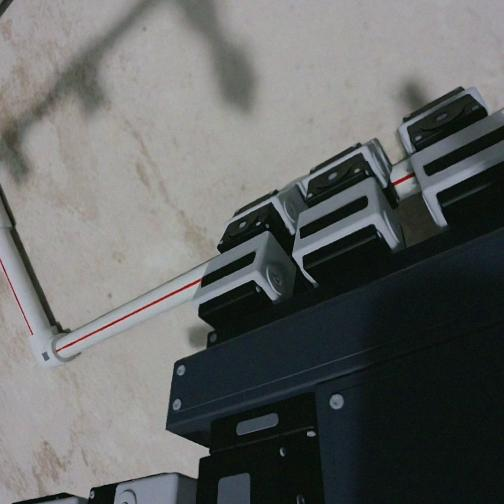

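{"op": "execute_actions", "data": {
  "actions": [
    [[-0.0026,-0.0235,-0.0235,0,0,0,0,1,0.85,0.7,0,1,0.85,0.696,0,1,0.85,0.696,0.7,0.678,0.23,0.168,0.4,-0.2,0,0,0,0,0,0,-0.25,0.753,-0.62,0.568,0.25,0.753,-0.62,0.568,-0.2,-0.205,-0.737,-0.174,-0.571,0.678,0.1,0.168,0.45,-0.8]],
    [[-0.0026,-0.0235,-0.0235,0,0,0,0,1,0.85,0.7,0,1,0.85,0.696,0,1,0.85,0.696,0.7,0.678,0.23,0.168,0.4,-0.2,0,0,0,0,0,0,-0.25,0.753,-0.62,0.568,0.25,0.753,-0.62,0.568,-0.2,-0.205,-0.737,-0.174,-0.571,0.678,0.1,0.168,0.45,-0.8]]
  ],
  "cameras": ["cam_high"]
}}

Scene clock: 481.70 s.
left_arm: end_effector_position=(+0.6294, -0.3407, +0.1623) hand_goal=(+0.000, +1.000, +0.850, +0.700, +0.000, +1.000, +0.850, +0.696, +0.000, +1.000, +0.850, +0.696, +0.700, +0.678, +0.230, +0.168) hand_measured=(-0.064, +0.980, +0.834, +0.694, +0.002, +0.982, +0.836, +0.690, +0.002, +0.982, +0.834, +0.690, +0.708, +0.676, +0.228, +0.168) hand_current_ma=(+0, -6, -4, +0, +0, -6, -3, +0, +0, -5, -3, +0, +1, +0, +0, +0) hand_state=(overload, goal, goal, goal, goal, goal, goal, goal, goal, goal, goal, goal, goal, goal, goal, goal) hand_current_limit=0.40 hand_speed=-0.20 end_effector_quat_wxyz=(+0.268, +0.680, +0.629, +0.266) | right_arm: end_effector_position=(+0.3314, +0.1342, +0.2908) hand_goal=(-0.250, +0.754, -0.620, +0.568, +0.250, +0.754, -0.620, +0.568, -0.200, -0.204, -0.736, -0.174, -0.570, +0.678, +0.100, +0.168) hand_measured=(-0.098, +0.790, -0.590, +0.570, -0.010, +0.790, -0.598, +0.568, -0.202, -0.198, -0.736, -0.172, -0.570, +0.676, +0.094, +0.164) hand_current_ma=(+336, +40, +27, +0, -399, +40, +15, +0, +0, +2, +0, +0, +0, +0, -3, -1) hand_state=(blocked, blocked, blocked, goal, blocked, blocked, blocked, goal, goal, goal, goal, goal, goal, goal, goal, goal) hand_current_limit=0.45 hand_speed=-0.80 end_effector_quat_wxyz=(+0.434, +0.606, +0.526, +0.410)
Joint positions: left_arm=[-0.668 1.851 1.328 -0.378 -0.422 -0.443] | right_arm=[0.894 0.838 0.402 -0.067 0.931 0.456]
Joint torques (N m): left_arm=[-0.67 -21.3 7.24 1.39 -0.31 -0.06] | right_arm=[0.79 -4.31 10.54 1.81 0.75 0.07]
Heat: left arm: hottest elbow 43 °C; right arm: hottest elbow 45 °C.
Hand target: left_arm +0.6188, -0.3484, +0.1739; +0.280, +0.678, +0.628, +0.260 | right_arm +0.3285, +0.1349, +0.2937; +0.432, +0.605, +0.526, +0.413
Off the commanded pose: left_arm 0.018 m, 2 deg | right_arm 0.004 m, 0 deg.
Step readings (end_effector_position of left_arm | right_arm):
0: (+0.6698, -0.3398, +0.1627) | (+0.3314, +0.1342, +0.2908)
1: (+0.6694, -0.3399, +0.1624) | (+0.3314, +0.1342, +0.2908)
2: (+0.6686, -0.3393, +0.1625) | (+0.3314, +0.1342, +0.2908)
4: (+0.6647, -0.3379, +0.1625) | (+0.3314, +0.1342, +0.2908)
8: (+0.6541, -0.3383, +0.1626) | (+0.3314, +0.1342, +0.2908)
15: (+0.6496, -0.3402, +0.1626) | (+0.3314, +0.1342, +0.2908)
16: (+0.6494, -0.3400, +0.1625) | (+0.3314, +0.1342, +0.2908)
17: (+0.6486, -0.3396, +0.1623) | (+0.3314, +0.1342, +0.2908)
19: (+0.6445, -0.3382, +0.1624) | (+0.3314, +0.1342, +0.2908)
23: (+0.6340, -0.3388, +0.1624) | (+0.3314, +0.1342, +0.2908)
30: (+0.6294, -0.3407, +0.1623) | (+0.3314, +0.1342, +0.2908)
Images, in order (width x height): cam_high 504x504.

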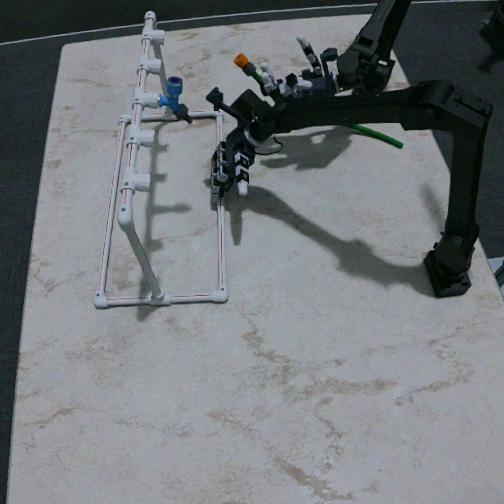

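{"op": "execute_actions", "data": {
  "actions": [
    [[0.0032,0.0294,0.0293,0,0,0,0,1,0.85,0.7,0,1,0.85,0.696,0,1,0.85,0.696,0.7,0.678,0.23,0.168,0.4,-0.2,0,0,0,0,0,0,-0.25,0.753,-0.62,0.568,0.25,0.753,-0.62,0.568,-0.2,-0.205,-0.737,-0.174,-0.571,0.678,0.1,0.168,0.45,-0.8]],
    [[0,0.0824,-0.0825,0,0,0,0,1,0.85,0.7,0,1,0.85,0.696,0,1,0.85,0.696,0.7,0.678,0.23,0.168,0.4,-0.2,0,0,0,0,0,0,-0.25,0.753,-0.62,0.568,0.25,0.753,-0.62,0.568,-0.2,-0.205,-0.737,-0.174,-0.571,0.678,0.1,0.168,0.45,-0.8]],
    [[0.0932,-0.0643,-0.064,0,0,0,0,0.75,0.58,0.7,0,0.754,0.576,0.696,0,0.754,0.576,0.696,0.7,0.678,0.23,0.168,0.4,-0.2,0,0,0,0,0,0,-0.25,0.753,-0.62,0.568,0.25,0.753,-0.62,0.568,-0.2,-0.205,-0.737,-0.174,-0.571,0.678,0.1,0.168,0.45,-0.8]],
    [[0.0932,-0.029,-0.0993,0,0,0,0,0.75,0.58,0.7,0,0.754,0.576,0.696,0,0.754,0.576,0.696,0.7,0.678,0.23,0.168,0.4,-0.2,0,0,0,0,0,0,-0.25,0.753,-0.62,0.568,0.25,0.753,-0.62,0.568,-0.2,-0.205,-0.737,-0.174,-0.571,0.678,0.1,0.168,0.45,-0.8]]
  ],
  "cameras": ["cam_high"]
}}

Scene clock: 485.30 s.
left_arm: end_effector_position=(+0.5456, -0.2303, +0.2784) hand_goal=(+0.000, +0.750, +0.580, +0.700, +0.000, +0.754, +0.576, +0.696, +0.000, +0.754, +0.576, +0.696, +0.700, +0.678, +0.230, +0.168) hand_measured=(-0.064, +0.758, +0.584, +0.698, +0.000, +0.762, +0.580, +0.694, +0.000, +0.762, +0.580, +0.694, +0.708, +0.676, +0.228, +0.168) hand_current_ma=(+0, +1, +0, +0, +0, +1, +0, +0, +0, +1, +0, +0, +1, +0, +0, +0) hand_state=(overload, goal, goal, goal, goal, goal, goal, goal, goal, goal, goal, goal, goal, goal, goal, goal) hand_current_limit=0.40 hand_speed=-0.20 end_effector_quat_wxyz=(+0.287, +0.672, +0.631, +0.260) | right_arm: end_effector_position=(+0.3314, +0.1342, +0.2908) hand_goal=(-0.250, +0.754, -0.620, +0.568, +0.250, +0.754, -0.620, +0.568, -0.200, -0.204, -0.736, -0.174, -0.570, +0.678, +0.100, +0.168) hand_measured=(-0.098, +0.790, -0.590, +0.570, -0.010, +0.790, -0.598, +0.568, -0.202, -0.198, -0.736, -0.172, -0.570, +0.676, +0.094, +0.164) hand_current_ma=(+336, +40, +27, +0, -399, +40, +15, +0, +0, +2, +0, +0, +0, +0, -3, -1) hand_state=(blocked, blocked, blocked, goal, blocked, blocked, blocked, goal, goal, goal, goal, goal, goal, goal, goal, goal) hand_current_limit=0.45 hand_speed=-0.80 end_effector_quat_wxyz=(+0.434, +0.606, +0.526, +0.410)
Joint positions: left_arm=[-0.585 1.392 1.071 -0.52 -0.352 -0.386] | right_arm=[0.894 0.838 0.402 -0.067 0.931 0.456]
Joint torques (N m): left_arm=[0.97 -12.45 8.59 1.22 -0.4 0.26] | right_arm=[0.91 -4.25 10.52 1.83 0.74 0.07]
Heat: left arm: hottest elbow 43 °C; right arm: hottest elbow 45 °C.
Hand target: left_arm +0.5439, -0.2290, +0.2739; +0.280, +0.678, +0.628, +0.260 | right_arm +0.3285, +0.1349, +0.2937; +0.432, +0.605, +0.526, +0.413
Off the commanded pose: left_arm 0.005 m, 1 deg | right_arm 0.004 m, 0 deg.
Step readings (end_effector_position of left_arm | right_arm):
0: (+0.6294, -0.3407, +0.1623) | (+0.3314, +0.1342, +0.2908)
1: (+0.6294, -0.3407, +0.1623) | (+0.3314, +0.1342, +0.2908)
2: (+0.6293, -0.3409, +0.1621) | (+0.3314, +0.1342, +0.2908)
4: (+0.6294, -0.3412, +0.1618) | (+0.3314, +0.1342, +0.2908)
8: (+0.6309, -0.3393, +0.1610) | (+0.3314, +0.1342, +0.2908)
15: (+0.6310, -0.3393, +0.1609) | (+0.3314, +0.1342, +0.2908)
16: (+0.6311, -0.3394, +0.1612) | (+0.3314, +0.1342, +0.2908)
17: (+0.6315, -0.3396, +0.1620) | (+0.3314, +0.1342, +0.2908)
19: (+0.6317, -0.3396, +0.1637) | (+0.3314, +0.1342, +0.2908)
23: (+0.6299, -0.3383, +0.1782) | (+0.3314, +0.1342, +0.2908)
30: (+0.6308, -0.3391, +0.2090) | (+0.3314, +0.1342, +0.2908)
31: (+0.6308, -0.3393, +0.2102) | (+0.3314, +0.1342, +0.2908)
32: (+0.6296, -0.3381, +0.2107) | (+0.3314, +0.1342, +0.2908)
34: (+0.6210, -0.3311, +0.2109) | (+0.3314, +0.1342, +0.2908)
38: (+0.6004, -0.3040, +0.2208) | (+0.3314, +0.1342, +0.2908)
45: (+0.5957, -0.2899, +0.2442) | (+0.3314, +0.1342, +0.2908)
46: (+0.5950, -0.2899, +0.2438) | (+0.3314, +0.1342, +0.2908)
47: (+0.5924, -0.2875, +0.2419) | (+0.3314, +0.1342, +0.2908)
49: (+0.5790, -0.2772, +0.2365) | (+0.3314, +0.1342, +0.2908)
53: (+0.5549, -0.2459, +0.2453) | (+0.3314, +0.1342, +0.2908)
60: (+0.5477, -0.2309, +0.2832) | (+0.3314, +0.1342, +0.2908)
Images, in order (width x height): cam_high 504x504.

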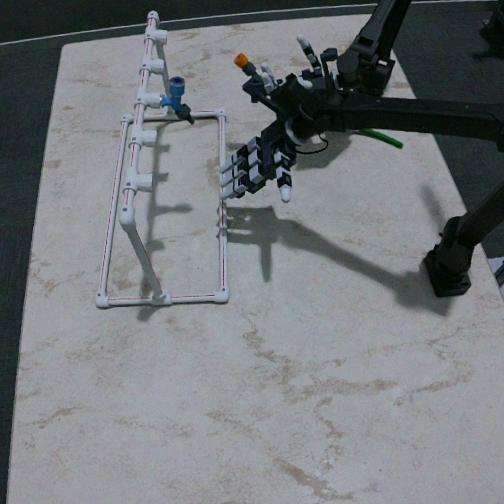

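{"op": "execute_actions", "data": {
  "actions": [
    [[0,0.0942,-0.0943,0,0,0,0,0.75,0.58,0.7,0,0.754,0.576,0.696,0,0.754,0.576,0.696,0.7,0.678,0.23,0.168,0.4,-0.2,0,0,0,0,0,0,-0.25,0.753,-0.62,0.568,0.25,0.753,-0.62,0.568,-0.2,-0.205,-0.737,-0.174,-0.571,0.678,0.1,0.168,0.45,-0.8]],
    [[0,0.0942,-0.0943,0,0,0,0,0.75,0.58,0.7,0,0.754,0.576,0.696,0,0.754,0.576,0.696,0.2,0.678,0.23,0.168,0.4,-0.2,0,0,0,0,0,0,-0.25,0.753,-0.62,0.568,0.25,0.753,-0.62,0.568,-0.2,-0.205,-0.737,-0.174,-0.571,0.678,0.1,0.168,0.45,-0.8]],
    [[0,0.0825,-0.0825,0,0,0,0,0.75,0.58,0.7,0,0.754,0.576,0.696,0,0.754,0.576,0.696,-0.5,0.678,0.23,0.168,0.4,-0.2,0,0,0,0,0,0,-0.25,0.753,-0.62,0.568,0.25,0.753,-0.62,0.568,-0.2,-0.205,-0.737,-0.174,-0.571,0.678,0.1,0.168,0.45,-0.8]],
    [[0,0,0,-0.0645,-0.011,-0.1359,0,0.75,0.58,0.7,0,0.754,0.576,0.696,0,0.754,0.576,0.696,-1,0.678,0.5,0.168,0.4,-0.2,0,0,0,0,0,0,-0.25,0.753,-0.62,0.568,0.25,0.753,-0.62,0.568,-0.2,-0.205,-0.737,-0.174,-0.571,0.678,0.1,0.168,0.45,-0.8]],
    [[0,0,0,-0.0645,-0.011,-0.1359,0,0.75,0.2,0.3,0,0.754,0.576,0.696,0,0.754,0.576,0.696,-1,0.678,0.5,0.168,0.4,-0.2,0,0,0,0,0,0,-0.25,0.753,-0.62,0.568,0.25,0.753,-0.62,0.568,-0.2,-0.205,-0.737,-0.174,-0.571,0.678,0.1,0.168,0.45,-0.8]],
    [[0,0,0,-0.0645,-0.011,-0.1359,0,0.75,-0.8,-0.8,0,0.754,0.576,0.696,0,0.754,0.576,0.696,-1,0.678,0.5,0.168,0.4,-0.2,0,0,0,0,0,0,-0.25,0.753,-0.62,0.568,0.25,0.753,-0.62,0.568,-0.2,-0.205,-0.737,-0.174,-0.571,0.678,0.1,0.168,0.45,-0.8]],
    [[0,0,0,-0.0645,-0.011,-0.1359,0,0.75,-0.8,-0.8,0,0.754,0.576,0.696,0,0.754,0.576,0.696,-1,0.678,0.5,0.168,0.4,-0.2,0,0,0,0,0,0,-0.25,0.753,-0.62,0.568,0.25,0.753,-0.62,0.568,-0.2,-0.205,-0.737,-0.174,-0.571,0.678,0.1,0.168,0.45,-0.8]]
  ],
  "cameras": ["cam_high","cam_left_wrist"]
}}

Scene clock: 497.93 s.
left_arm: end_effector_position=(+0.5405, -0.2256, +0.4796) hand_goal=(+0.000, +0.750, -0.800, -0.800, +0.000, +0.754, +0.576, +0.696, +0.000, +0.754, +0.576, +0.696, -1.000, +0.678, +0.500, +0.168) hand_measured=(-0.064, +0.754, -0.796, -0.798, +0.002, +0.758, +0.580, +0.694, +0.002, +0.758, +0.580, +0.694, -0.996, +0.676, +0.498, +0.168) hand_current_ma=(+0, +0, +0, +0, +0, +0, +0, +0, +0, +0, +0, +0, +0, +0, +0, +0) hand_state=(overload, goal, goal, goal, goal, goal, goal, goal, goal, goal, goal, goal, goal, goal, goal, goal) hand_current_limit=0.40 hand_speed=-0.20 end_effector_quat_wxyz=(+0.621, -0.122, +0.761, +0.143) | right_arm: end_effector_position=(+0.3314, +0.1342, +0.2908) hand_goal=(-0.250, +0.754, -0.620, +0.568, +0.250, +0.754, -0.620, +0.568, -0.200, -0.204, -0.736, -0.174, -0.570, +0.678, +0.100, +0.168) hand_measured=(-0.098, +0.790, -0.590, +0.570, -0.010, +0.790, -0.598, +0.568, -0.202, -0.198, -0.736, -0.172, -0.570, +0.676, +0.094, +0.164) hand_current_ma=(+336, +40, +27, +0, -399, +40, +15, +0, +0, +2, +0, +0, +0, +0, -3, -1) hand_state=(blocked, blocked, blocked, goal, blocked, blocked, blocked, goal, goal, goal, goal, goal, goal, goal, goal, goal) hand_current_limit=0.45 hand_speed=-0.80 end_effector_quat_wxyz=(+0.434, +0.606, +0.526, +0.410)
Joint positions: left_arm=[-0.722 1.627 1.768 -0.547 -1.072 -1.864] | right_arm=[0.894 0.838 0.402 -0.067 0.931 0.456]
Joint torques (N m): left_arm=[0.73 -15.91 15.38 1.13 -0.65 0.1] | right_arm=[0.85 -4.42 10.58 1.84 0.75 0.07]
Heat: left arm: hottest elbow 43 °C; right arm: hottest elbow 45 °C.
Hand target: left_arm +0.5440, -0.2292, +0.5038; +0.626, -0.145, +0.756, +0.125 | right_arm +0.3285, +0.1349, +0.2937; +0.432, +0.605, +0.526, +0.413
Off the commanded pose: left_arm 0.025 m, 4 deg | right_arm 0.004 m, 0 deg.
Step readings (end_effector_position of left_arm | right_arm):
0: (+0.5456, -0.2303, +0.2784) | (+0.3314, +0.1342, +0.2908)
1: (+0.5452, -0.2301, +0.2777) | (+0.3314, +0.1342, +0.2908)
2: (+0.5435, -0.2291, +0.2756) | (+0.3314, +0.1342, +0.2908)
4: (+0.5372, -0.2250, +0.2704) | (+0.3314, +0.1342, +0.2908)
8: (+0.5308, -0.2209, +0.2816) | (+0.3314, +0.1342, +0.2908)
15: (+0.5336, -0.2227, +0.3213) | (+0.3314, +0.1342, +0.2908)
16: (+0.5338, -0.2229, +0.3236) | (+0.3314, +0.1342, +0.2908)
17: (+0.5331, -0.2225, +0.3250) | (+0.3314, +0.1342, +0.2908)
19: (+0.5316, -0.2215, +0.3324) | (+0.3314, +0.1342, +0.2908)
23: (+0.5345, -0.2237, +0.3689) | (+0.3314, +0.1342, +0.2908)
30: (+0.5359, -0.2246, +0.4070) | (+0.3314, +0.1342, +0.2908)
31: (+0.5355, -0.2243, +0.4075) | (+0.3314, +0.1342, +0.2908)
32: (+0.5346, -0.2238, +0.4077) | (+0.3314, +0.1342, +0.2908)
34: (+0.5340, -0.2234, +0.4148) | (+0.3314, +0.1342, +0.2908)
38: (+0.5348, -0.2240, +0.4509) | (+0.3314, +0.1342, +0.2908)
45: (+0.5339, -0.2233, +0.4873) | (+0.3314, +0.1342, +0.2908)
46: (+0.5343, -0.2230, +0.4871) | (+0.3314, +0.1342, +0.2908)
47: (+0.5353, -0.2219, +0.4888) | (+0.3314, +0.1342, +0.2908)
49: (+0.5406, -0.2213, +0.4970) | (+0.3314, +0.1342, +0.2908)
53: (+0.5413, -0.2270, +0.5109) | (+0.3314, +0.1342, +0.2908)
60: (+0.5398, -0.2280, +0.5131) | (+0.3314, +0.1342, +0.2908)
61: (+0.5404, -0.2264, +0.5126) | (+0.3314, +0.1342, +0.2908)
62: (+0.5404, -0.2239, +0.5138) | (+0.3314, +0.1342, +0.2908)
64: (+0.5410, -0.2203, +0.5164) | (+0.3314, +0.1342, +0.2908)
68: (+0.5414, -0.2244, +0.5151) | (+0.3314, +0.1342, +0.2908)
75: (+0.5435, -0.2291, +0.4982) | (+0.3314, +0.1342, +0.2908)
76: (+0.5435, -0.2278, +0.4969) | (+0.3314, +0.1342, +0.2908)
77: (+0.5424, -0.2248, +0.4976) | (+0.3314, +0.1342, +0.2908)
79: (+0.5406, -0.2203, +0.4985) | (+0.3314, +0.1342, +0.2908)
83: (+0.5400, -0.2201, +0.4874) | (+0.3314, +0.1342, +0.2908)
90: (+0.5447, -0.2259, +0.4660) | (+0.3314, +0.1342, +0.2908)
91: (+0.5441, -0.2250, +0.4658) | (+0.3314, +0.1342, +0.2908)
92: (+0.5416, -0.2225, +0.4672) | (+0.3314, +0.1342, +0.2908)
94: (+0.5388, -0.2192, +0.4724) | (+0.3314, +0.1342, +0.2908)
98: (+0.5397, -0.2205, +0.4822) | (+0.3314, +0.1342, +0.2908)
105: (+0.5406, -0.2235, +0.4860) | (+0.3314, +0.1342, +0.2908)
Images, in order (width x height): cam_high 504x504, cam_left_wrist 504x504.

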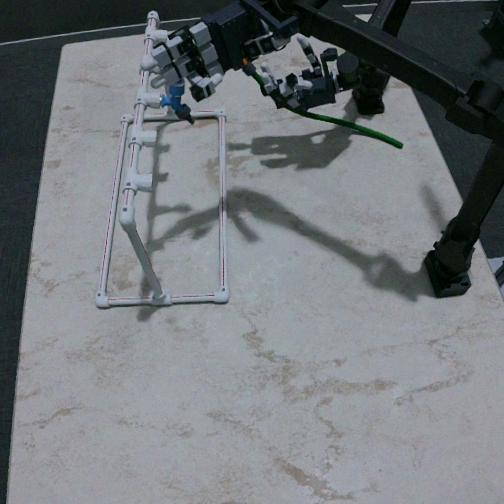

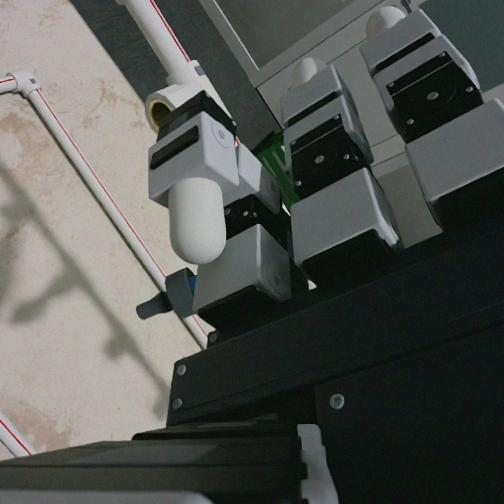

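{"op": "execute_actions", "data": {
  "actions": [
    [[-0.0068,-0.1005,0.034,0,0,0,0,0.75,-0.8,-0.8,0,0.754,0.576,0.696,0,0.754,0.576,0.696,-1,0.678,0.5,0.168,0.4,-0.2,0,0,0,0,0,0,-0.25,0.753,-0.62,0.568,0.25,0.753,-0.62,0.568,-0.2,-0.205,-0.737,-0.174,-0.571,0.678,0.1,0.168,0.45,-0.8]]
  ],
  "cameras": ["cam_high","cam_left_wrist"]
}}

Scene clock: 500.50 s.
left_arm: end_effector_position=(+0.5866, -0.2762, +0.4735) hand_goal=(+0.000, +0.750, -0.800, -0.800, +0.000, +0.754, +0.576, +0.696, +0.000, +0.754, +0.576, +0.696, -1.000, +0.678, +0.500, +0.168) hand_measured=(-0.064, +0.752, -0.796, -0.798, +0.002, +0.756, +0.578, +0.694, +0.002, +0.756, +0.578, +0.694, -0.994, +0.676, +0.498, +0.168) hand_current_ma=(+0, +0, +0, +0, +0, +0, +0, +0, +0, +0, +0, +0, +1, +0, +0, +0) hand_state=(overload, goal, goal, goal, goal, goal, goal, goal, goal, goal, goal, goal, goal, goal, goal, goal) hand_current_limit=0.40 hand_speed=-0.20 end_effector_quat_wxyz=(+0.613, -0.123, +0.766, +0.146) | right_arm: end_effector_position=(+0.3314, +0.1342, +0.2908) hand_goal=(-0.250, +0.754, -0.620, +0.568, +0.250, +0.754, -0.620, +0.568, -0.200, -0.204, -0.736, -0.174, -0.570, +0.678, +0.100, +0.168) hand_measured=(-0.098, +0.790, -0.590, +0.570, -0.010, +0.790, -0.598, +0.568, -0.202, -0.198, -0.736, -0.172, -0.570, +0.676, +0.094, +0.164) hand_current_ma=(+336, +40, +27, +0, -399, +40, +15, +0, +0, +2, +0, +0, +0, +0, -3, -1) hand_state=(blocked, blocked, blocked, goal, blocked, blocked, blocked, goal, goal, goal, goal, goal, goal, goal, goal, goal) hand_current_limit=0.45 hand_speed=-0.80 end_effector_quat_wxyz=(+0.434, +0.606, +0.526, +0.410)
Joint positions: left_arm=[-0.733 1.837 2.047 -0.664 -1.083 -1.903] | right_arm=[0.894 0.838 0.402 -0.067 0.931 0.456]
Joint torques (N m): left_arm=[0.62 -20.48 14.86 1.09 -0.68 0.09] | right_arm=[0.79 -4.37 10.54 1.83 0.74 0.06]
Heat: left arm: hottest elbow 44 °C; right arm: hottest elbow 45 °C.
Hand target: left_arm +0.5860, -0.2772, +0.5037; +0.626, -0.145, +0.756, +0.125 | right_arm +0.3285, +0.1349, +0.2937; +0.432, +0.605, +0.526, +0.413
Off the commanded pose: left_arm 0.030 m, 4 deg | right_arm 0.004 m, 0 deg.
Step readings (end_effector_position of left_arm | right_arm):
0: (+0.5405, -0.2256, +0.4796) | (+0.3314, +0.1342, +0.2908)
1: (+0.5408, -0.2258, +0.4798) | (+0.3314, +0.1342, +0.2908)
2: (+0.5424, -0.2272, +0.4816) | (+0.3314, +0.1342, +0.2908)
4: (+0.5511, -0.2350, +0.4878) | (+0.3314, +0.1342, +0.2908)
8: (+0.5708, -0.2573, +0.4896) | (+0.3314, +0.1342, +0.2908)
15: (+0.5861, -0.2752, +0.4682) | (+0.3314, +0.1342, +0.2908)
Images, in order (width x height): cam_high 504x504, cam_left_wrist 504x504.

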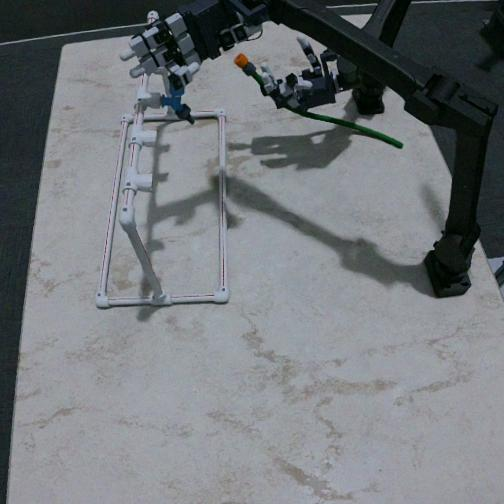

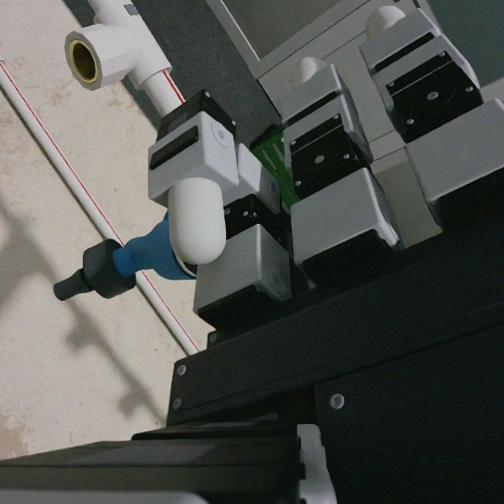

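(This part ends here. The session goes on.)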